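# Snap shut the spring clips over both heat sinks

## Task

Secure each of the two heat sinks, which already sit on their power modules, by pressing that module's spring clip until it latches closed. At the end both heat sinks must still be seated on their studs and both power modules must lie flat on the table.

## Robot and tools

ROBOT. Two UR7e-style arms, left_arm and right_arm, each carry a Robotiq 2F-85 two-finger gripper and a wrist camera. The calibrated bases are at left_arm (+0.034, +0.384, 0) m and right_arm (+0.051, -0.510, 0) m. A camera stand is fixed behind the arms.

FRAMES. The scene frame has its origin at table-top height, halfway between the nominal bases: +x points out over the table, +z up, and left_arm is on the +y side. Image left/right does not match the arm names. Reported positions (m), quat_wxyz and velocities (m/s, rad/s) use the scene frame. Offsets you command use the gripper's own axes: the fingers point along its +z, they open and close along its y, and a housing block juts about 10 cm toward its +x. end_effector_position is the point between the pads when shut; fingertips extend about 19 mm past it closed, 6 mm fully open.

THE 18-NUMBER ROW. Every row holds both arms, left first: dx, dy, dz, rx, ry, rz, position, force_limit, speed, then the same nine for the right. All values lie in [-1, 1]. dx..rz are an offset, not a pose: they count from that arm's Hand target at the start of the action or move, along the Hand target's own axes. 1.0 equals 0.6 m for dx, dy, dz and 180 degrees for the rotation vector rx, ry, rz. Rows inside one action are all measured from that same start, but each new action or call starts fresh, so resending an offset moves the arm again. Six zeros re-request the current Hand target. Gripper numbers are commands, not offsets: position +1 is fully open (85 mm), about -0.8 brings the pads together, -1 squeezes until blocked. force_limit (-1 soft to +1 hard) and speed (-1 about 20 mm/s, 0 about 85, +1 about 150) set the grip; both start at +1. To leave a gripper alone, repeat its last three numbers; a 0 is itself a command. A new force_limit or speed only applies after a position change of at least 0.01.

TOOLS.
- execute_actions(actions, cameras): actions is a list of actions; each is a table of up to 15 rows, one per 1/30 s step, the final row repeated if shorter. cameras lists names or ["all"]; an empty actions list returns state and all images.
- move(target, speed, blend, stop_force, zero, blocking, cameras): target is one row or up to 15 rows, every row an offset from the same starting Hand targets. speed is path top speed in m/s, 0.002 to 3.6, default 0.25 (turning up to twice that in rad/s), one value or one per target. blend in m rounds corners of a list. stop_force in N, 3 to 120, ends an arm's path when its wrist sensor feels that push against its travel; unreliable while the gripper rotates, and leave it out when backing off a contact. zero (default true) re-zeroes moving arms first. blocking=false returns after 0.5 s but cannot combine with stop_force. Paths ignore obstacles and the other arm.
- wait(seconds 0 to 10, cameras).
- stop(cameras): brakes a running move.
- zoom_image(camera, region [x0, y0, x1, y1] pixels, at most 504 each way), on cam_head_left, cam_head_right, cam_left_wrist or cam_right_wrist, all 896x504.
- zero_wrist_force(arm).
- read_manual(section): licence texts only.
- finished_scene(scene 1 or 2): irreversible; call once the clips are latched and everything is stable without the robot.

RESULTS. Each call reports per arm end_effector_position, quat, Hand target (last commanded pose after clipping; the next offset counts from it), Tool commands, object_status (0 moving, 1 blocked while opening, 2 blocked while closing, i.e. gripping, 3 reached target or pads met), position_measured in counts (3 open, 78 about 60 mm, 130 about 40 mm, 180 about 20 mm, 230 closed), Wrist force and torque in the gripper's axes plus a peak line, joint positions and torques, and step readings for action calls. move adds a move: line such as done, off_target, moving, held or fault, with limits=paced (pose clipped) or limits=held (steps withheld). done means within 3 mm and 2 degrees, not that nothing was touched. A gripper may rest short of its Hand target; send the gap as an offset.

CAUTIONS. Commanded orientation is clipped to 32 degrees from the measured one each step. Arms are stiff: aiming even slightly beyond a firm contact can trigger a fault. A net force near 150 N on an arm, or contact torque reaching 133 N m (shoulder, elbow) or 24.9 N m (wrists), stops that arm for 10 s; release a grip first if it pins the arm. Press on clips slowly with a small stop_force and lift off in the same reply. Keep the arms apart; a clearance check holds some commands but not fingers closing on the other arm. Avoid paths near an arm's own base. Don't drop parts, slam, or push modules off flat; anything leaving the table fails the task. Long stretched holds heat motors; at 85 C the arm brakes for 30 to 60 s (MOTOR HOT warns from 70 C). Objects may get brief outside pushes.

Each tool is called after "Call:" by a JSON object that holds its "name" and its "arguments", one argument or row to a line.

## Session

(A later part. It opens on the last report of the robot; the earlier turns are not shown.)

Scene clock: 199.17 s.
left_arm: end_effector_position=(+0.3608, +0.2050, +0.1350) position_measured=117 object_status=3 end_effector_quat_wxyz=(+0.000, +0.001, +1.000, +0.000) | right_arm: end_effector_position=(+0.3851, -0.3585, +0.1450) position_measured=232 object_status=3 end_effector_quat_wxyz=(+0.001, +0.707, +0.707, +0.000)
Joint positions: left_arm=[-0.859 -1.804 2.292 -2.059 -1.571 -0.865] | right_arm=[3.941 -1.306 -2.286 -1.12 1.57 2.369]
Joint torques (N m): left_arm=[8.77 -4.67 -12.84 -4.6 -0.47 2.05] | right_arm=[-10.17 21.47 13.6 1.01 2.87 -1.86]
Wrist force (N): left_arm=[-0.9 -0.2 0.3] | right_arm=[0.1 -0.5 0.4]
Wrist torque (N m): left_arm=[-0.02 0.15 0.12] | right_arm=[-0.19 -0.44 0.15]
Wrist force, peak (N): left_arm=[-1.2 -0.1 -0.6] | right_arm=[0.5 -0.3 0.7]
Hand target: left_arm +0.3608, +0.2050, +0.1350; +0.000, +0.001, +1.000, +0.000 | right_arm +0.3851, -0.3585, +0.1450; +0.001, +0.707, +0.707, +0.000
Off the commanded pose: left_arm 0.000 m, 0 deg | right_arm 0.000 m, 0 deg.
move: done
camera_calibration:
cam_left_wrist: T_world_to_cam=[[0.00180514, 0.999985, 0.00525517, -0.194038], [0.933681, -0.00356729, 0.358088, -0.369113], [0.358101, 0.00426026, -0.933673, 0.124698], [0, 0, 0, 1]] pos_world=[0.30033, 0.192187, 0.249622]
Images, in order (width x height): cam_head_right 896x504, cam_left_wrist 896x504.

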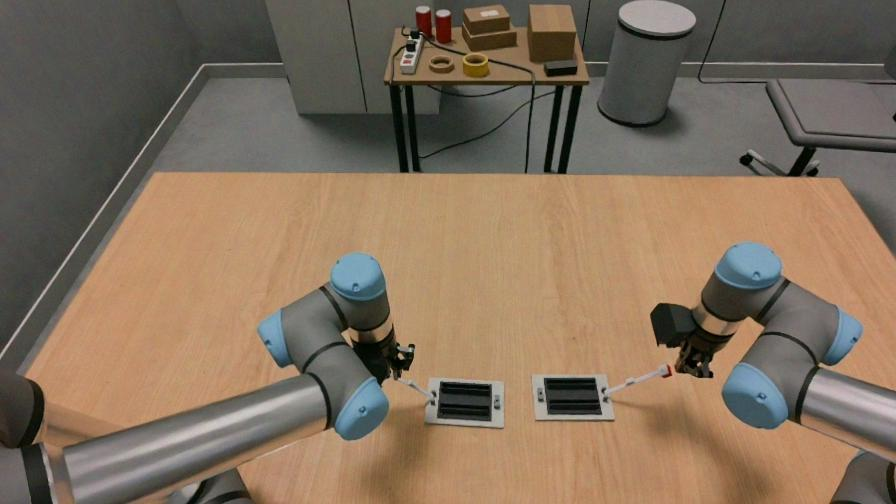

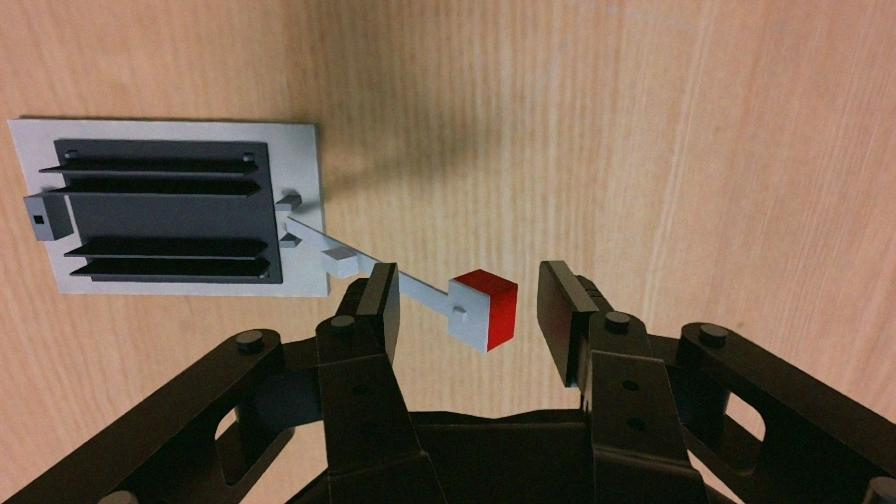

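Call:
{"name": "move", "arguments": {
  "target": [
    [0,0,0.0117,0,0,0,0.1,-1,0,0,0,0,0,0,0,-1,-1,0],
    [0,-0.0683,-0.0267,0,0,0,0.1,-1,0,0,0,0,0,0,0,-1,-1,0],
    [0,-0.125,-0.0533,0,0,0,0.1,-1,0,0,0,0,0,0,0,-1,-1,0],
    [0,-0.1667,-0.0617,0,0,0,0.1,-1,0,0,0,0,0,0,0,-1,-1,0]
  ],
  "speed": 0.06,
  "blend": [0.005,0.01,0.01,0],
  "stop_force": 10,
  "cameras": ["cam_left_wrist","cam_head_right"]
}}

Call:
{"name": "zoom_image", "arguments": {
  "camera": "cam_head_right",
  "region": [370, 300, 530, 440]
}}

Scene clock: 212.90 s.
left_arm: end_effector_position=(+0.3606, +0.1050, +0.1720) position_measured=117 object_status=3 end_effector_quat_wxyz=(+0.000, +0.001, +1.000, +0.000) | right_arm: end_effector_position=(+0.3851, -0.3585, +0.1450) position_measured=232 object_status=3 end_effector_quat_wxyz=(+0.001, +0.707, +0.707, +0.000)
Joint positions: left_arm=[-1.015 -1.692 2.1 -1.978 -1.571 -1.02] | right_arm=[3.941 -1.306 -2.286 -1.12 1.57 2.369]
Joint torques (N m): left_arm=[-9.5 -10.04 -29.2 -1.48 2.78 -2.26] | right_arm=[-9.3 21.74 14.34 1.02 2.93 -1.74]
Wrist force (N): left_arm=[-0.8 0.4 -0.1] | right_arm=[0.3 -0.3 0.4]
Wrist torque (N m): left_arm=[0.05 0.15 0.12] | right_arm=[-0.17 -0.47 0.15]
Wrist force, peak (N): left_arm=[-1.2 -0.2 -0.3] | right_arm=[0.6 -0.4 0.5]
Hand target: left_arm +0.3606, +0.1050, +0.1720; +0.000, +0.001, +1.000, +0.000 | right_arm +0.3851, -0.3585, +0.1450; +0.001, +0.707, +0.707, +0.000
Off the commanded pose: left_arm 0.000 m, 0 deg | right_arm 0.000 m, 0 deg.
move: done; blend cut to 0.0035 m at target 1
camera_calibration:
cam_left_wrist: T_world_to_cam=[[0.00180514, 0.999985, 0.00525517, -0.0941338], [0.933681, -0.00356729, 0.358088, -0.382533], [0.358101, 0.00426026, -0.933673, 0.159742], [0, 0, 0, 1]] pos_world=[0.30013, 0.0920872, 0.286622]
Images, in order (width x height): cam_head_right 896x504, cam_left_wrist 896x504.

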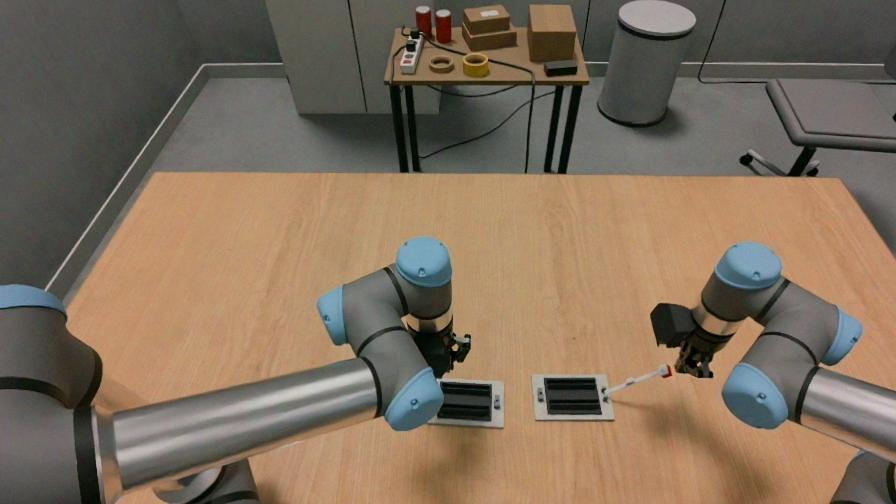

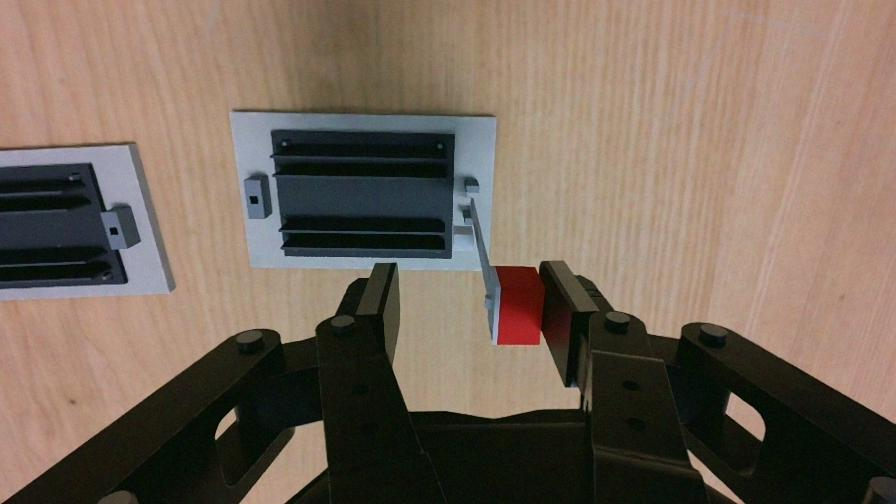

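Scaled by 3.150 from the camera's 896x504 image, which has a finer 1280x720 frame.

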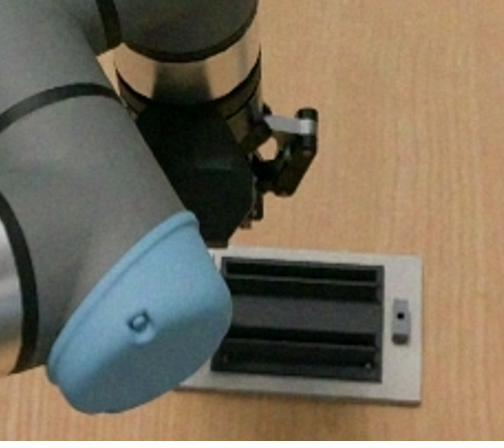

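Call:
{"name": "move", "arguments": {
  "target": [0,-0.0633,0,0,0,0,0.1,-1,0,0,0,0,0,0,0,-1,-1,0],
  "speed": 0.05,
  "stop_force": 10,
  "cameras": ["cam_left_wrist"]
}}

Scene clock: 216.97 s.
left_arm: end_effector_position=(+0.3605, +0.0670, +0.1720) position_measured=117 object_status=3 end_effector_quat_wxyz=(+0.000, +0.001, +1.000, +0.000) | right_arm: end_effector_position=(+0.3851, -0.3585, +0.1450) position_measured=232 object_status=3 end_effector_quat_wxyz=(+0.001, +0.707, +0.707, +0.000)
Joint positions: left_arm=[-1.06 -1.627 2.041 -1.985 -1.571 -1.066] | right_arm=[3.941 -1.306 -2.286 -1.12 1.57 2.369]
Joint torques (N m): left_arm=[-10.14 -13.51 -30.39 -4.59 -2.77 -2.22] | right_arm=[-9.05 22.31 15.51 1.06 2.84 -1.68]
Wrist force (N): left_arm=[-0.8 0.1 0.2] | right_arm=[0.3 -0.3 0.5]
Wrist torque (N m): left_arm=[0.00 0.14 0.13] | right_arm=[-0.16 -0.49 0.15]
Wrist force, peak (N): left_arm=[-1.0 -0.4 -0.2] | right_arm=[0.3 -0.4 0.8]
Hand target: left_arm +0.3605, +0.0670, +0.1720; +0.000, +0.001, +1.000, +0.000 | right_arm +0.3851, -0.3585, +0.1450; +0.001, +0.707, +0.707, +0.000
Off the commanded pose: left_arm 0.000 m, 0 deg | right_arm 0.000 m, 0 deg.
move: done
camera_calibration:
cam_left_wrist: T_world_to_cam=[[0.00180514, 0.999985, 0.00525517, -0.0562342], [0.933681, -0.00356729, 0.358088, -0.382575], [0.358101, 0.00426026, -0.933673, 0.159939], [0, 0, 0, 1]] pos_world=[0.30003, 0.0541872, 0.286622]
Images, in order (width x height): cam_left_wrist 896x504.

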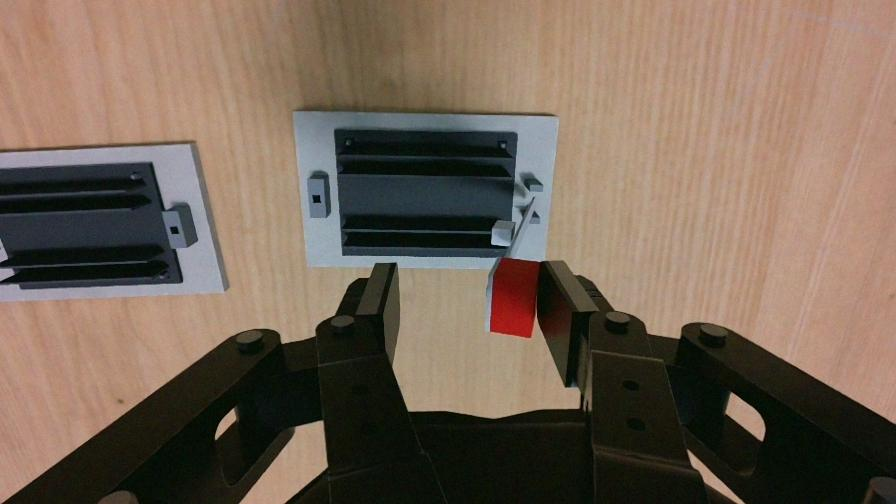

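Call:
{"name": "move", "arguments": {
  "target": [
    [0,0.0633,0,0,0,0,0.1,-1,0,0,0,0,0,0,0,-1,-1,0],
    [0,0.105,0.0083,0,0,0,0.1,-1,0,0,0,0,0,0,0,-1,-1,0],
    [0,0.1617,0.035,0,0,0,0.1,-1,0,0,0,0,0,0,0,-1,-1,0],
    [0,0.23,0.07,0,0,0,0.1,-1,0,0,0,0,0,0,0,-1,-1,0],
    [0,0.23,-0.0717,0,0,0,0.1,-1,0,0,0,0,0,0,0,-1,-1,0],
    [0,0.3067,-0.0717,0,0,0,-1,-1,0,0,0,0,0,0,0,-1,-1,0]
  ],
  "speed": [0.06,0.06,0.06,0.06,0.12,0.15],
  "blend": [0.01,0.01,0.01,0,0.01,0],
  "cameras": ["cam_left_wrist"]
}}

Scene clock: 240.53 s.
left_arm: end_effector_position=(+0.3609, +0.2510, +0.2151) position_measured=232 object_status=3 end_effector_quat_wxyz=(+0.000, +0.001, +1.000, +0.000) | right_arm: end_effector_position=(+0.3851, -0.3585, +0.1450) position_measured=232 object_status=3 end_effector_quat_wxyz=(+0.001, +0.707, +0.707, +0.000)
Joint positions: left_arm=[-0.766 -1.946 2.166 -1.791 -1.571 -0.771] | right_arm=[3.941 -1.306 -2.286 -1.12 1.57 2.369]
Joint torques (N m): left_arm=[9.4 -14.15 -15.92 -1.61 -3 2.16] | right_arm=[-8.85 21.97 16.66 1.16 2.66 -1.29]
Wrist force (N): left_arm=[-0.9 0.0 -0.1] | right_arm=[0.4 -0.5 0.5]
Wrist torque (N m): left_arm=[0.01 0.14 0.06] | right_arm=[-0.20 -0.49 0.15]
Wrist force, peak (N): left_arm=[-1.1 -1.2 -1.2] | right_arm=[0.1 -0.5 0.8]
Hand target: left_arm +0.3609, +0.2510, +0.2151; +0.000, +0.001, +1.000, +0.000 | right_arm +0.3851, -0.3585, +0.1450; +0.001, +0.707, +0.707, +0.000
Off the commanded pose: left_arm 0.000 m, 0 deg | right_arm 0.000 m, 0 deg.
move: done
camera_calibration:
cam_left_wrist: T_world_to_cam=[[0.00180514, 0.999985, 0.00525517, -0.240458], [0.933681, -0.00356729, 0.358088, -0.39769], [0.358101, 0.00426026, -0.933673, 0.19916], [0, 0, 0, 1]] pos_world=[0.30043, 0.238187, 0.329622]
Images, in order (width x height): cam_left_wrist 896x504.

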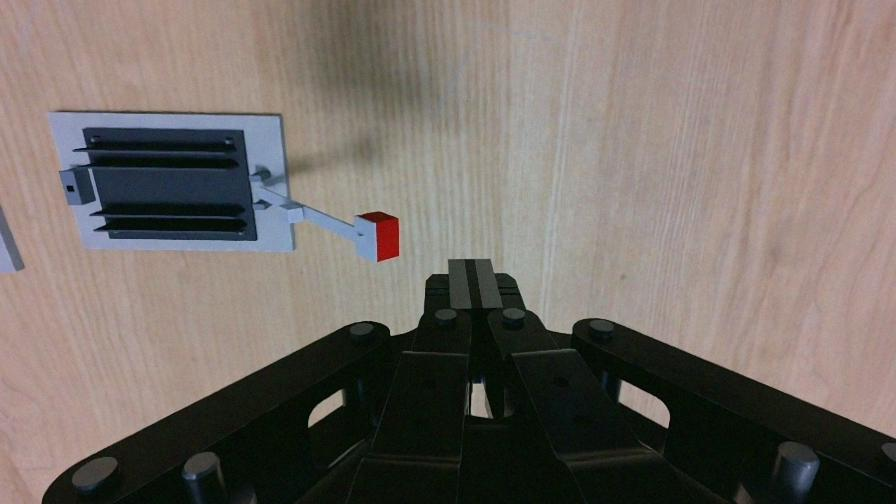

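Call:
{"name": "move", "arguments": {
  "target": [
    [0,-0.01,0.1452,0,0,0,-1,-1,0,0,0,0,0,0,0,-1,-1,0],
    [0,-0.0842,0.1068,0,0,0,-1,-1,0,0,0,0,0,0,0,-1,-1,0],
    [0.001,-0.1417,0.0802,0,0,0,-1,-1,0,0,0,0,0,0,0,-1,-1,0],
    [0.003,-0.2033,0.0685,0,0,0,-1,-1,0,0,0,0,0,0,0,-1,-1,0],
    [0.004,-0.2433,0.0768,0,0,0,-1,-1,0,0,0,0,0,0,0,-1,-1,0],
    [0.005,-0.3017,0.0925,0,0,0,-1,-1,0,0,0,0,0,0,0,-1,-1,0]
  ],
  "speed": [0.12,0.06,0.06,0.06,0.06,0.06],
  "blend": [0.005,0.01,0.01,0.01,0.01,0],
  "stop_force": 12,
  "cameras": ["cam_left_wrist"]
}}

Scene clock: 256.33 s.
left_arm: end_effector_position=(+0.3602, +0.1732, +0.1636) position_measured=232 object_status=3 end_effector_quat_wxyz=(+0.000, +0.001, +1.000, +0.000) | right_arm: end_effector_position=(+0.3851, -0.3585, +0.1450) position_measured=232 object_status=3 end_effector_quat_wxyz=(+0.001, +0.707, +0.707, +0.000)
Joint positions: left_arm=[-0.916 -1.796 2.205 -1.981 -1.571 -0.922] | right_arm=[3.941 -1.306 -2.286 -1.12 1.57 2.369]
Joint torques (N m): left_arm=[2.41 -3.19 -2.67 -4.95 -3.61 2.21] | right_arm=[-8.08 21.35 16.99 1.17 2.73 -1.09]
Wrist force (N): left_arm=[2.5 21.3 -45.7] | right_arm=[0.2 -0.5 0.3]
Wrist torque (N m): left_arm=[0.27 0.06 0.05] | right_arm=[-0.19 -0.47 0.15]
Wrist force, peak (N): left_arm=[3.9 25.7 -56.5] | right_arm=[0.2 -0.7 0.5]
Hand target: left_arm +0.3602, +0.1732, +0.1636; +0.000, +0.001, +1.000, +0.000 (not the last commanded pose) | right_arm +0.3851, -0.3585, +0.1450; +0.001, +0.707, +0.707, +0.000
Off the commanded pose: left_arm 0.103 m, 0 deg | right_arm 0.000 m, 0 deg.
move: contact (left_arm); path passed 2 of 6 targets
camera_calibration:
cam_left_wrist: T_world_to_cam=[[0.00197754, 0.999987, 0.00478588, -0.162308], [0.933647, -0.00356056, 0.358177, -0.378888], [0.358189, 0.00376002, -0.933641, 0.151705], [0, 0, 0, 1]] pos_world=[0.299729, 0.160387, 0.278124]
Images, in order (width x height): cam_left_wrist 896x504.

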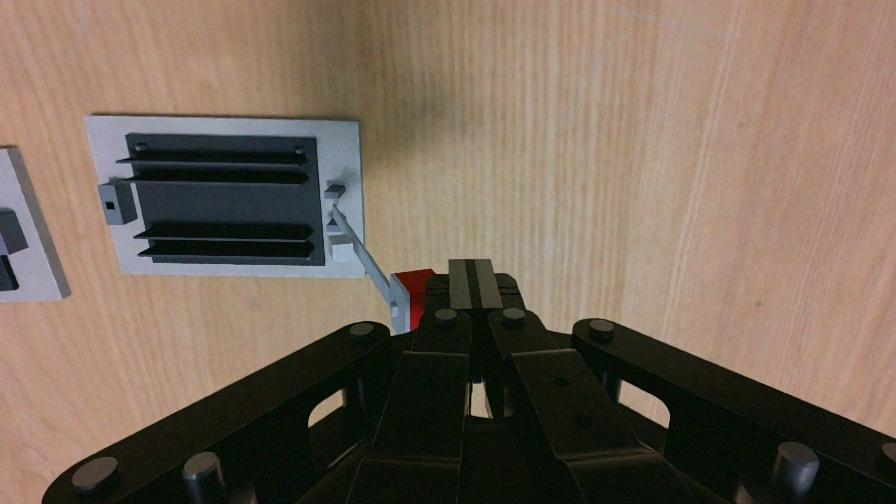

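Call:
{"name": "move", "arguments": {
  "target": [
    [0,0.0067,-0.005,0,0,0,-1,-1,0,0,0,0,0,0,0,-1,-1,0],
    [0,0.0347,0.011,0,0,0,-1,-1,0,0,0,0,0,0,0,-1,-1,0],
    [0,0.0813,0.041,0,0,0,-1,-1,0,0,0,0,0,0,0,-1,-1,0],
    [0,0.128,0.0643,0,0,0,-1,-1,0,0,0,0,0,0,0,-1,-1,0]
  ],
  "speed": 0.05,
  "blend": [0.002,0.005,0.01,0],
  "cameras": ["cam_left_wrist"]
}}

Call:
{"name": "zoom_image", "arguments": {
  "camera": "cam_left_wrist",
  "region": [0, 80, 540, 340]
}}

Scene clock: 273.60 s.
left_arm: end_effector_position=(+0.3604, +0.2499, +0.1250) position_measured=232 object_status=3 end_effector_quat_wxyz=(+0.000, +0.001, +1.000, +0.000) | right_arm: end_effector_position=(+0.3851, -0.3585, +0.1450) position_measured=232 object_status=3 end_effector_quat_wxyz=(+0.001, +0.707, +0.707, +0.000)
Joint positions: left_arm=[-0.769 -1.849 2.352 -2.074 -1.571 -0.775] | right_arm=[3.941 -1.306 -2.286 -1.12 1.57 2.369]
Joint torques (N m): left_arm=[9.27 -15.94 -12.12 -4.66 -2.46 2.06] | right_arm=[-8.65 21.49 17.94 1.27 2.63 -1.09]
Wrist force (N): left_arm=[-1.0 0.2 -0.3] | right_arm=[0.3 -0.4 0.4]
Wrist torque (N m): left_arm=[0.04 0.17 0.05] | right_arm=[-0.18 -0.47 0.16]
Wrist force, peak (N): left_arm=[2.8 21.6 -46.5] | right_arm=[0.5 -0.5 0.4]
Hand target: left_arm +0.3604, +0.2500, +0.1250; +0.000, +0.001, +1.000, +0.000 | right_arm +0.3851, -0.3585, +0.1450; +0.001, +0.707, +0.707, +0.000
Off the commanded pose: left_arm 0.000 m, 0 deg | right_arm 0.000 m, 0 deg.
move: done
camera_calibration:
cam_left_wrist: T_world_to_cam=[[0.00194328, 0.999986, 0.00488088, -0.238836], [0.933567, -0.00356347, 0.358384, -0.365037], [0.358397, 0.00386019, -0.933561, 0.115295], [0, 0, 0, 1]] pos_world=[0.29993, 0.237087, 0.239624]
Images, in order (width x height): cam_left_wrist 896x504.

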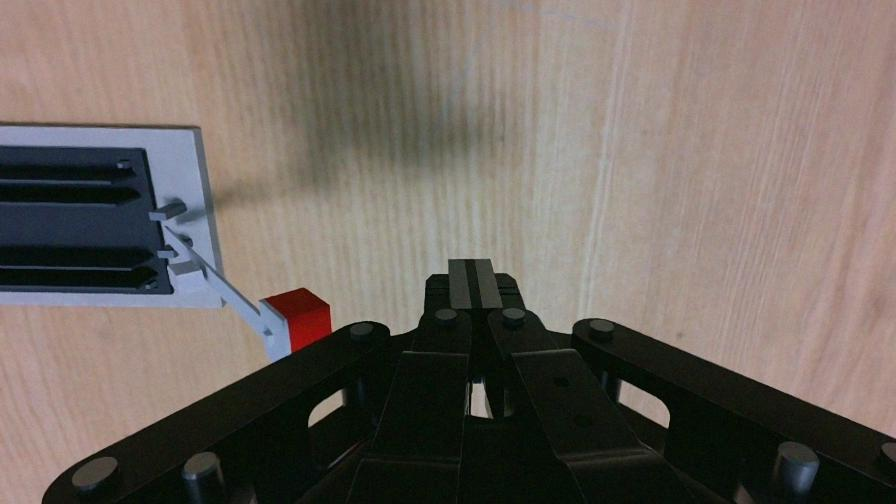

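Region (0, 80, 540, 340) is 540x260 pixels. A region can be at most 504 by 504 pixels.

Call:
{"name": "move", "arguments": {
  "target": [
    [0,-0.0117,0.005,0,0,0,-1,-1,0,0,0,0,0,0,0,-1,-1,0],
    [0,-0.0333,0.005,0,0,0,-1,-1,0,0,0,0,0,0,0,-1,-1,0],
    [0,-0.0825,-0.0333,0,0,0,-1,-1,0,0,0,0,0,0,0,-1,-1,0],
    [0.001,-0.14,-0.06,0,0,0,-1,-1,0,0,0,0,0,0,0,-1,-1,0],
    [0.002,-0.2017,-0.0717,0,0,0,-1,-1,0,0,0,0,0,0,0,-1,-1,0],
    [0.003,-0.2417,-0.0733,0,0,0,-1,-1,0,0,0,0,0,0,0,-1,-1,0],
    [0.004,-0.3,-0.0577,0,0,0,-1,-1,0,0,0,0,0,0,0,-1,-1,0]
  ],
  "speed": 0.06,
  "blend": [0.003,0.002,0.01,0.01,0.01,0.01,0],
  "stop_force": 8,
  "cameras": ["cam_left_wrist"]
}}

Scene clock: 283.83 s.
left_arm: end_effector_position=(+0.3594, +0.1605, +0.1618) position_measured=232 object_status=3 end_effector_quat_wxyz=(+0.000, +0.001, +1.000, +0.000) | right_arm: end_effector_position=(+0.3851, -0.3585, +0.1450) position_measured=232 object_status=3 end_effector_quat_wxyz=(+0.001, +0.707, +0.707, +0.000)
Joint positions: left_arm=[-0.938 -1.776 2.196 -1.991 -1.571 -0.944] | right_arm=[3.941 -1.306 -2.286 -1.12 1.57 2.369]
Joint torques (N m): left_arm=[8.62 -19.44 -13.76 -4.53 -3.25 2.22] | right_arm=[-7.46 22.08 19.09 1.19 2.61 -0.92]
Wrist force (N): left_arm=[-2.1 2.1 -1.2] | right_arm=[0.1 -0.3 0.5]
Wrist torque (N m): left_arm=[0.20 0.23 0.04] | right_arm=[-0.17 -0.45 0.16]
Wrist force, peak (N): left_arm=[-0.2 21.2 -42.6] | right_arm=[0.4 -0.5 0.6]
Hand target: left_arm +0.3594, +0.1605, +0.1618; +0.000, +0.001, +1.000, +0.000 (not the last commanded pose) | right_arm +0.3851, -0.3585, +0.1450; +0.001, +0.707, +0.707, +0.000
Off the commanded pose: left_arm 0.090 m, 0 deg | right_arm 0.000 m, 0 deg.
move: contact (left_arm); path passed 3 of 7 targets
camera_calibration:
cam_left_wrist: T_world_to_cam=[[0.00205726, 0.999989, 0.00428238, -0.149483], [0.933613, -0.00345496, 0.358267, -0.377572], [0.358278, 0.00326104, -0.933609, 0.1504], [0, 0, 0, 1]] pos_world=[0.298929, 0.147687, 0.276327]
Images, in order (width x height): cam_left_wrist 896x504.

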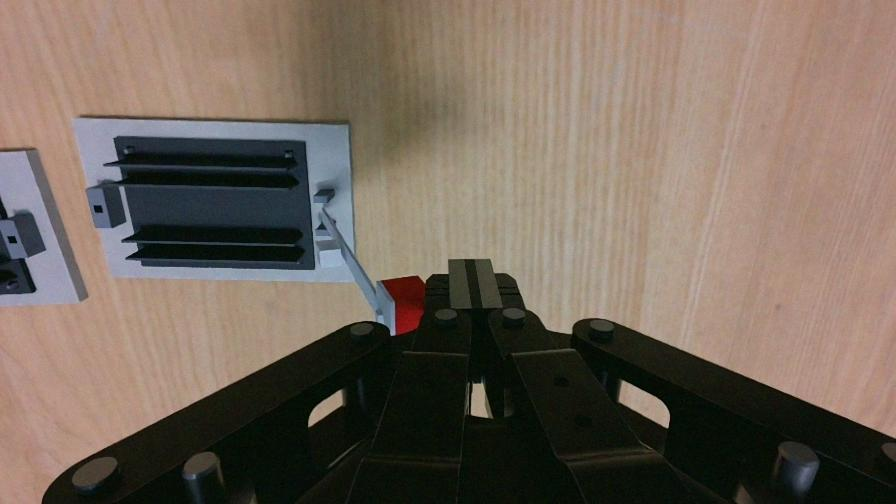

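Call:
{"name": "move", "arguments": {
  "target": [
    [0,0.0492,0.0097,0,0,0,-1,-1,0,0,0,0,0,0,0,-1,-1,0],
    [0,0.1025,0.0447,0,0,0,-1,-1,0,0,0,0,0,0,0,-1,-1,0],
    [0,0.1492,0.0447,0,0,0,-1,-1,0,0,0,0,0,0,0,-1,-1,0],
    [0,0.1492,-0.097,0,0,0,-1,-1,0,0,0,0,0,0,0,-1,-1,0],
    [0,0.1492,-0.097,0,0,-0.5,-1,-1,0,0,0,0,0,0,0,-1,-1,0]
  ],
  "speed": [0.06,0.06,0.1,0.15,0.4],
  "blend": [0.005,0.01,0.005,0.0,0],
  "cameras": ["cam_left_wrist","cam_right_wrist"]
}}

Scene clock: 308.80 s.
left_arm: end_effector_position=(+0.3596, +0.2500, +0.2199) position_measured=232 object_status=3 end_effector_quat_wxyz=(+0.000, +0.706, -0.708, +0.000) | right_arm: end_effector_position=(+0.3851, -0.3585, +0.1450) position_measured=232 object_status=3 end_effector_quat_wxyz=(+0.001, +0.707, +0.707, +0.000)
Joint positions: left_arm=[-0.77 -1.951 2.157 -1.777 -1.571 -2.346] | right_arm=[3.941 -1.306 -2.286 -1.12 1.57 2.369]
Joint torques (N m): left_arm=[-9.89 -14.76 -15.04 -1.69 2.72 -2.32] | right_arm=[-7.52 22.03 19.94 1.24 2.67 -0.56]
Wrist force (N): left_arm=[-1.8 1.4 -0.1] | right_arm=[0.1 -0.3 0.5]
Wrist torque (N m): left_arm=[0.23 0.28 0.14] | right_arm=[-0.17 -0.45 0.15]
Wrist force, peak (N): left_arm=[-2.3 2.5 -2.1] | right_arm=[0.2 -0.7 0.6]
Hand target: left_arm +0.3596, +0.2500, +0.2199; +0.000, +0.706, -0.708, +0.000 | right_arm +0.3851, -0.3585, +0.1450; +0.001, +0.707, +0.707, +0.000
Off the commanded pose: left_arm 0.000 m, 0 deg | right_arm 0.000 m, 0 deg.
move: done
camera_calibration:
cam_left_wrist: T_world_to_cam=[[-0.999984, 0.00228615, 0.00511078, 0.370264], [0.00396331, 0.933806, 0.357758, -0.298229], [-0.00395458, 0.357772, -0.9338, 0.246006], [0, 0, 0, 1]] pos_world=[0.372413, 0.189628, 0.334522]
cam_right_wrist: T_world_to_cam=[[0.999916, -0.0129117, -0.000539178, -0.377789], [-0.0118785, -0.934731, 0.355159, -0.363053], [-0.00508969, -0.355123, -0.934806, 0.140288], [0, 0, 0, 1]] pos_world=[0.374159, -0.294415, 0.25988]
Images, in order (width x height): cam_left_wrist 896x504, cam_right_wrist 896x504.

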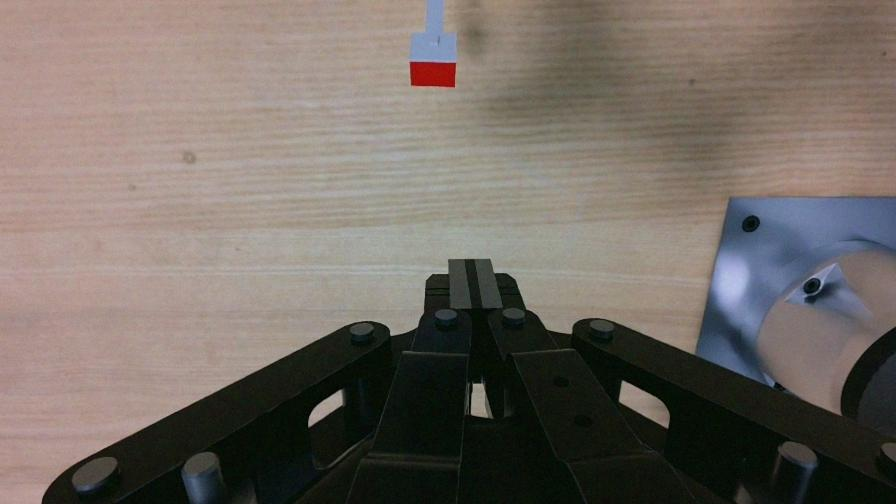

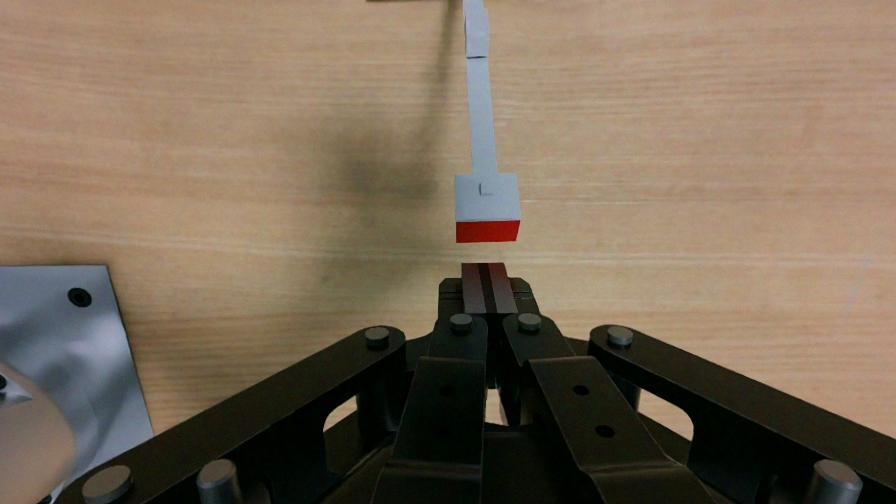

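Call:
{"name": "execute_actions", "arguments": {
  "actions": []
}}

Call:
{"name": "zoom_image", "arguments": {
  "camera": "cam_head_left",
  "region": [370, 340, 530, 440]
}}

Call:
{"name": "zoom_image", "arguments": {
  "camera": "cam_head_right",
  "region": [370, 340, 530, 440]
}}

Scene clock: 327.57 s.
left_arm: end_effector_position=(+0.3596, +0.2500, +0.2199) position_measured=232 object_status=3 end_effector_quat_wxyz=(+0.000, +0.706, -0.708, +0.000) | right_arm: end_effector_position=(+0.3851, -0.3585, +0.1450) position_measured=232 object_status=3 end_effector_quat_wxyz=(+0.001, +0.707, +0.707, +0.000)
Joint positions: left_arm=[-0.77 -1.951 2.157 -1.777 -1.571 -2.346] | right_arm=[3.941 -1.306 -2.286 -1.12 1.57 2.369]
Joint velocities: within noise
Joint torques (N m): left_arm=[-10.05 -14.09 -15.96 -1.6 2.63 -2.13] | right_arm=[-7 21.76 20.04 1.3 2.63 -0.47]
Wrist force (N): left_arm=[-1.9 1.5 0.1] | right_arm=[0.1 -0.4 0.3]
Wrist torque (N m): left_arm=[0.23 0.30 0.13] | right_arm=[-0.18 -0.45 0.16]
Wrist force, peak (N): left_arm=[-2.1 1.3 0.1] | right_arm=[0.6 -0.3 0.5]
Hand target: left_arm +0.3596, +0.2500, +0.2199; +0.000, +0.706, -0.708, +0.000 | right_arm +0.3851, -0.3585, +0.1450; +0.001, +0.707, +0.707, +0.000
Tool commands: left_gripper/position=-1.0 left_gripper/force_limit=-1.0 left_gripper/speed=+0.0 right_gripper/position=-1.0 right_gripper/force_limit=-1.0 right_gripper/speed=+0.0
Off the commanded pose: left_arm 0.000 m, 0 deg | right_arm 0.000 m, 0 deg.
camera_calibration:
cam_left_wrist: T_world_to_cam=[[-0.999985, 0.00206375, 0.00513631, 0.370298], [0.0037649, 0.933794, 0.357791, -0.298165], [-0.00405787, 0.357805, -0.933787, 0.246033], [0, 0, 0, 1]] pos_world=[0.372413, 0.189629, 0.334522]
cam_right_wrist: T_world_to_cam=[[0.999916, -0.0129117, -0.000539178, -0.377789], [-0.0118785, -0.934731, 0.355159, -0.363053], [-0.00508969, -0.355123, -0.934806, 0.140288], [0, 0, 0, 1]] pos_world=[0.374159, -0.294415, 0.25988]

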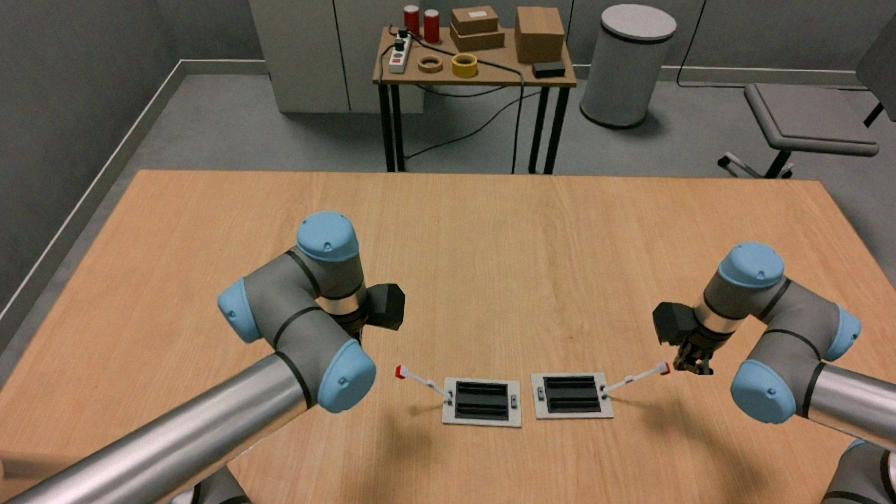

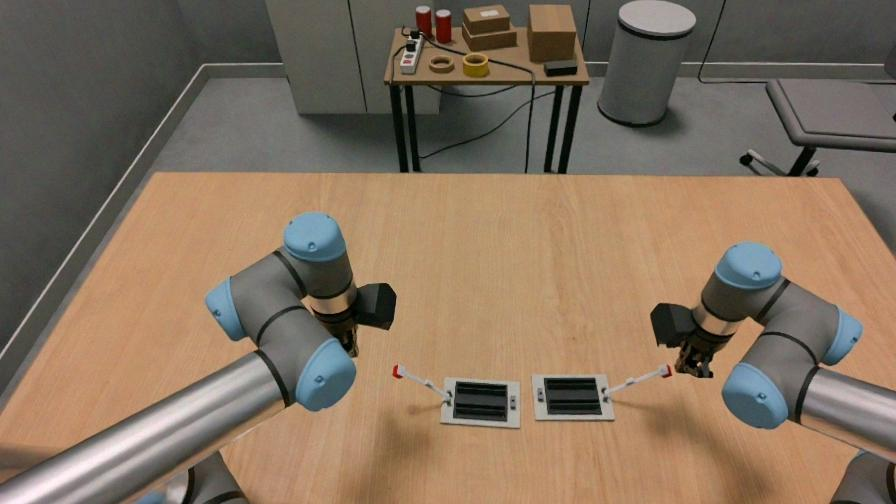

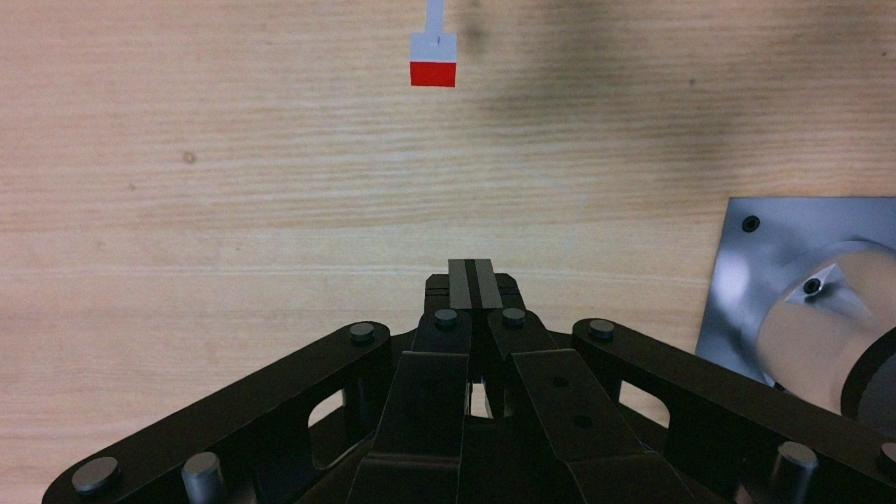

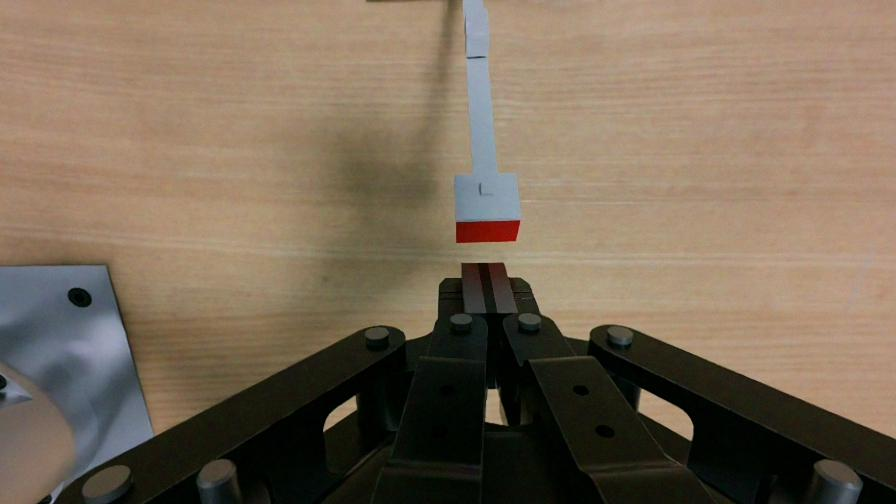

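Scaled by 3.150 from the camera's 896x504 image, which has a finer 1280x720 frame.

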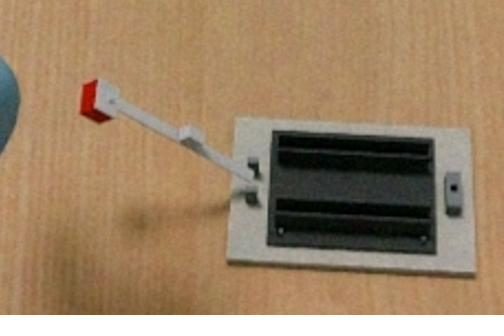

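Scaled by 3.150 from the camera's 896x504 image, which has a finer 1280x720 frame.

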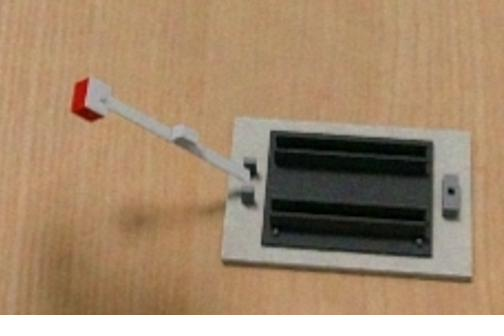

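Call:
{"name": "move", "arguments": {
  "target": [0.0417,-0.0123,0.177,0,0,0,-1,-1,0,0,0,0,0,0,0,-1,-1,0],
  "speed": 0.15,
  "cameras": ["cam_left_wrist","cam_head_left"]
}}

Call:
{"name": "zoom_image", "arguments": {
  "camera": "cam_left_wrist",
  "region": [370, 0, 570, 300]
}}

Scene clock: 367.40 s.
left_arm: end_effector_position=(+0.3669, +0.2249, +0.1138) position_measured=232 object_status=3 end_effector_quat_wxyz=(+0.000, +0.706, -0.708, +0.000) | right_arm: end_effector_position=(+0.3851, -0.3585, +0.1450) position_measured=232 object_status=3 end_effector_quat_wxyz=(+0.001, +0.707, +0.707, +0.000)
Joint positions: left_arm=[-0.807 -1.781 2.338 -2.128 -1.571 -2.383] | right_arm=[3.941 -1.306 -2.286 -1.12 1.57 2.369]
Joint torques (N m): left_arm=[-9.38 -3.51 -12.11 -4.92 0.44 -2.29] | right_arm=[-6.9 21.46 21.45 1.34 2.69 -0.43]
Wrist force (N): left_arm=[-1.5 1.8 0.3] | right_arm=[0.1 -0.4 0.3]
Wrist torque (N m): left_arm=[0.30 0.24 0.13] | right_arm=[-0.18 -0.45 0.16]
Wrist force, peak (N): left_arm=[-2.2 1.4 -1.2] | right_arm=[0.6 -0.3 0.6]
Hand target: left_arm +0.3669, +0.2249, +0.1138; +0.000, +0.706, -0.708, +0.000 | right_arm +0.3851, -0.3585, +0.1450; +0.001, +0.707, +0.707, +0.000
Off the commanded pose: left_arm 0.000 m, 0 deg | right_arm 0.000 m, 0 deg.
move: done
camera_calibration:
cam_left_wrist: T_world_to_cam=[[-0.999985, 0.00206413, 0.00513651, 0.378194], [0.00376571, 0.93376, 0.357879, -0.236808], [-0.00405756, 0.357893, -0.933754, 0.155947], [0, 0, 0, 1]] pos_world=[0.379713, 0.164529, 0.228422]
Images, in order (width x height): cam_head_left 896x504, cam_left_wrist 896x504.

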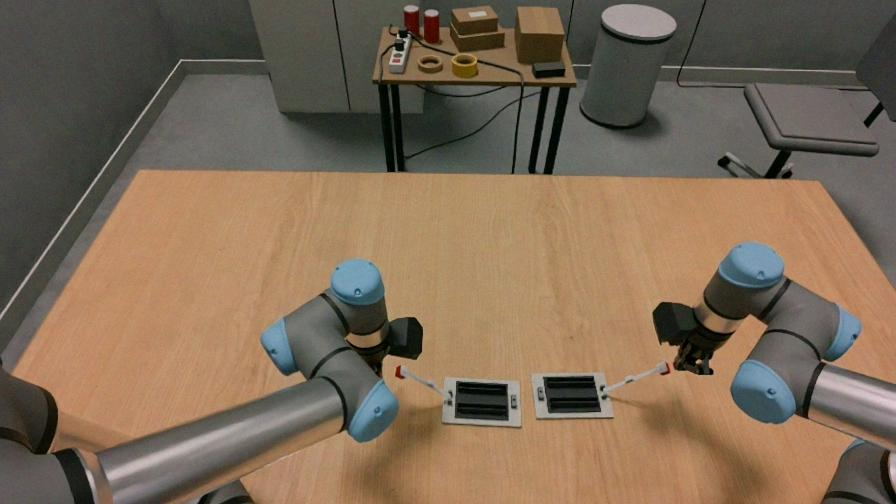

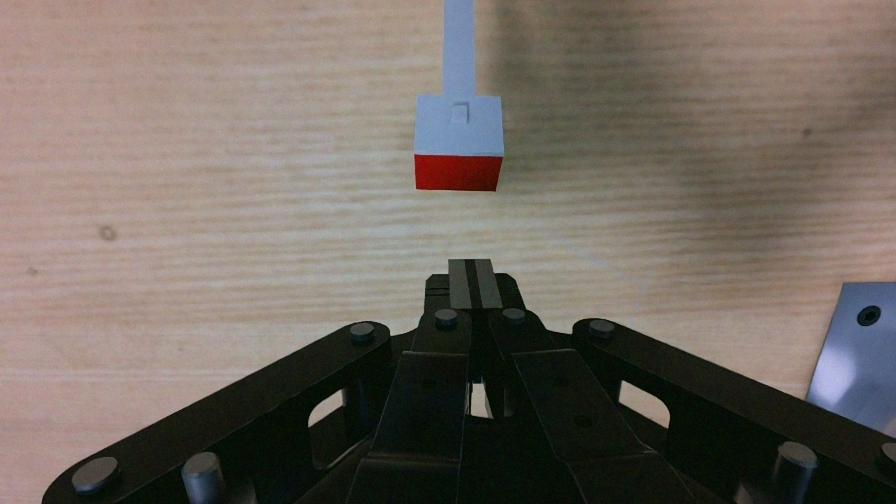

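Scaled by 1.680 from the camera's 896x504 image, which has a finer 1280x720 frame.

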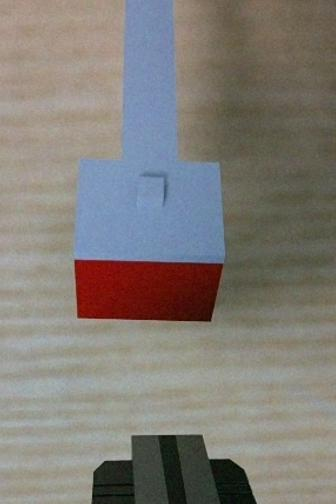

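Call:
{"name": "execute_actions", "arguments": {
  "actions": [],
  "cameras": ["cam_left_wrist", "cam_head_left"]
}}

Scene clock: 380.17 s.
left_arm: end_effector_position=(+0.3669, +0.2249, +0.1138) position_measured=232 object_status=3 end_effector_quat_wxyz=(+0.000, +0.706, -0.708, +0.000) | right_arm: end_effector_position=(+0.3851, -0.3585, +0.1450) position_measured=232 object_status=3 end_effector_quat_wxyz=(+0.001, +0.707, +0.707, +0.000)
Joint positions: left_arm=[-0.807 -1.781 2.338 -2.129 -1.571 -2.383] | right_arm=[3.941 -1.306 -2.286 -1.12 1.57 2.369]
Joint velocities: within noise
Joint torques (N m): left_arm=[-9.95 -4.44 -13.3 -4.65 2.87 -2.44] | right_arm=[-7.3 21.25 21.37 1.29 2.67 -0.35]
Wrist force (N): left_arm=[-1.5 1.4 0.2] | right_arm=[0.5 -0.4 0.4]
Wrist torque (N m): left_arm=[0.24 0.24 0.13] | right_arm=[-0.18 -0.50 0.16]
Wrist force, peak (N): left_arm=[-1.8 1.7 0.0] | right_arm=[0.4 -0.4 0.7]
Hand target: left_arm +0.3669, +0.2249, +0.1138; +0.000, +0.706, -0.708, +0.000 | right_arm +0.3851, -0.3585, +0.1450; +0.001, +0.707, +0.707, +0.000
Tool commands: left_gripper/position=-1.0 left_gripper/force_limit=-1.0 left_gripper/speed=+0.0 right_gripper/position=-1.0 right_gripper/force_limit=-1.0 right_gripper/speed=+0.0
Off the commanded pose: left_arm 0.000 m, 0 deg | right_arm 0.000 m, 0 deg.
camera_calibration:
cam_left_wrist: T_world_to_cam=[[-0.999985, 0.00206413, 0.00513651, 0.378195], [0.00376571, 0.93376, 0.357879, -0.236679], [-0.00405756, 0.357893, -0.933754, 0.155889], [0, 0, 0, 1]] pos_world=[0.379713, 0.164429, 0.228322]
Images, in order (width x height): cam_head_left 896x504, cam_left_wrist 896x504.

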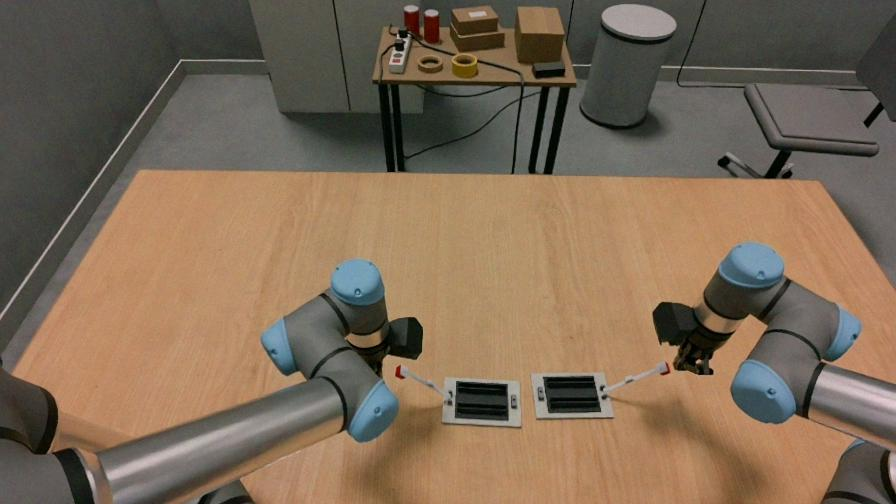

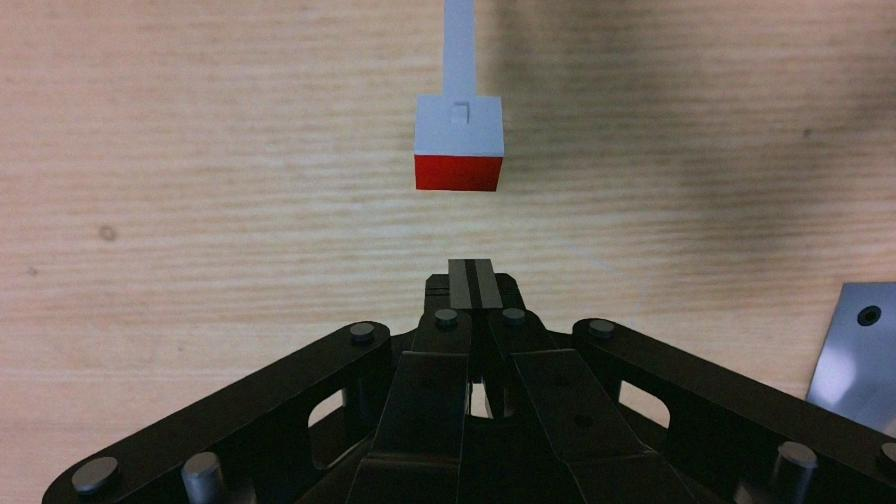

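Call:
{"name": "move", "arguments": {
  "target": [
    [0.0382,-0.0102,0.0002,0,0,0,-1,-1,0,0,0,0,0,0,0,-1,-1,0],
    [0.0845,-0.0085,-0.0412,0,0,0,-1,-1,0,0,0,0,0,0,0,-1,-1,0],
    [0.142,-0.0068,-0.0733,0,0,0,-1,-1,0,0,0,0,0,0,0,-1,-1,0]
  ],
  "speed": 0.06,
  "blend": [0.006, 0.01, 0],
  "stop_force": 8,
  "cameras": ["cam_left_wrist", "cam_head_left"]
}}

Scene clock: 394.70 s.
left_arm: end_effector_position=(+0.3708, +0.1397, +0.1578) position_measured=232 object_status=3 end_effector_quat_wxyz=(+0.000, +0.706, -0.708, +0.000) | right_arm: end_effector_position=(+0.3851, -0.3585, +0.1450) position_measured=232 object_status=3 end_effector_quat_wxyz=(+0.001, +0.707, +0.707, +0.000)
Joint positions: left_arm=[-0.946 -1.712 2.156 -2.015 -1.571 -2.522] | right_arm=[3.941 -1.306 -2.286 -1.12 1.57 2.369]
Joint torques (N m): left_arm=[-9.58 -8.87 -29.56 -1.86 2.6 -2.21] | right_arm=[-6.71 21.46 21.9 1.38 2.63 -0.12]
Wrist force (N): left_arm=[-2.1 1.4 0.1] | right_arm=[0.2 -0.4 0.3]
Wrist torque (N m): left_arm=[0.22 0.31 0.13] | right_arm=[-0.18 -0.46 0.15]
Wrist force, peak (N): left_arm=[-2.3 1.4 0.5] | right_arm=[0.5 -0.3 0.7]
Hand target: left_arm +0.3708, +0.1397, +0.1578; +0.000, +0.706, -0.708, +0.000 | right_arm +0.3851, -0.3585, +0.1450; +0.001, +0.707, +0.707, +0.000
Off the commanded pose: left_arm 0.000 m, 0 deg | right_arm 0.000 m, 0 deg.
move: done
camera_calibration:
cam_left_wrist: T_world_to_cam=[[-0.999985, 0.00206413, 0.00513651, 0.382044], [0.00376571, 0.93376, 0.357879, -0.173013], [-0.00405756, 0.357893, -0.933754, 0.22754], [0, 0, 0, 1]] pos_world=[0.383613, 0.0793287, 0.272422]
Images, in order (width x height): cam_head_left 896x504, cam_left_wrist 896x504.

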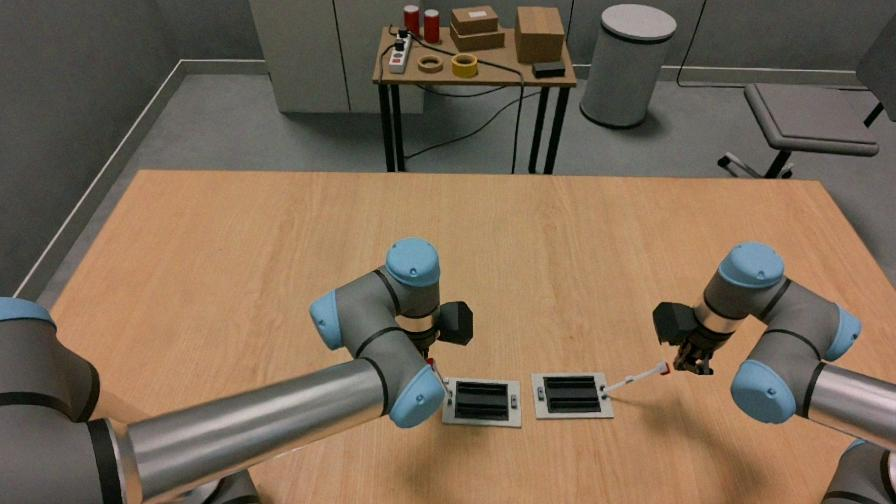

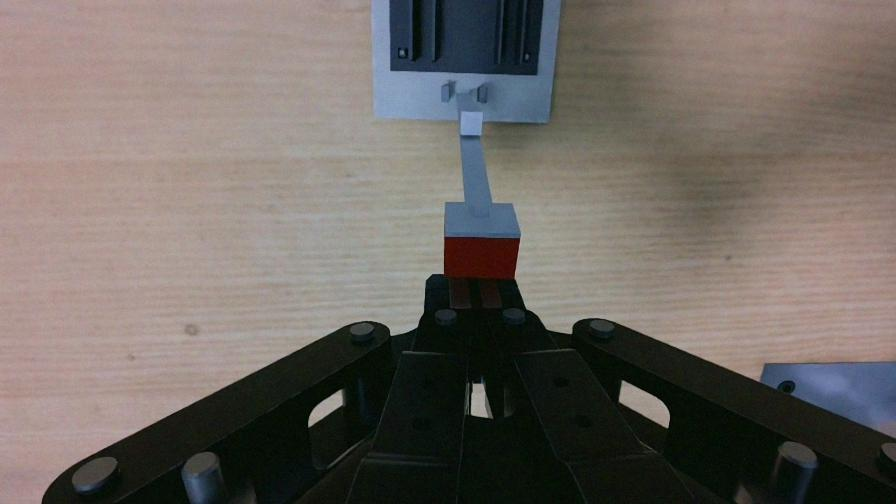

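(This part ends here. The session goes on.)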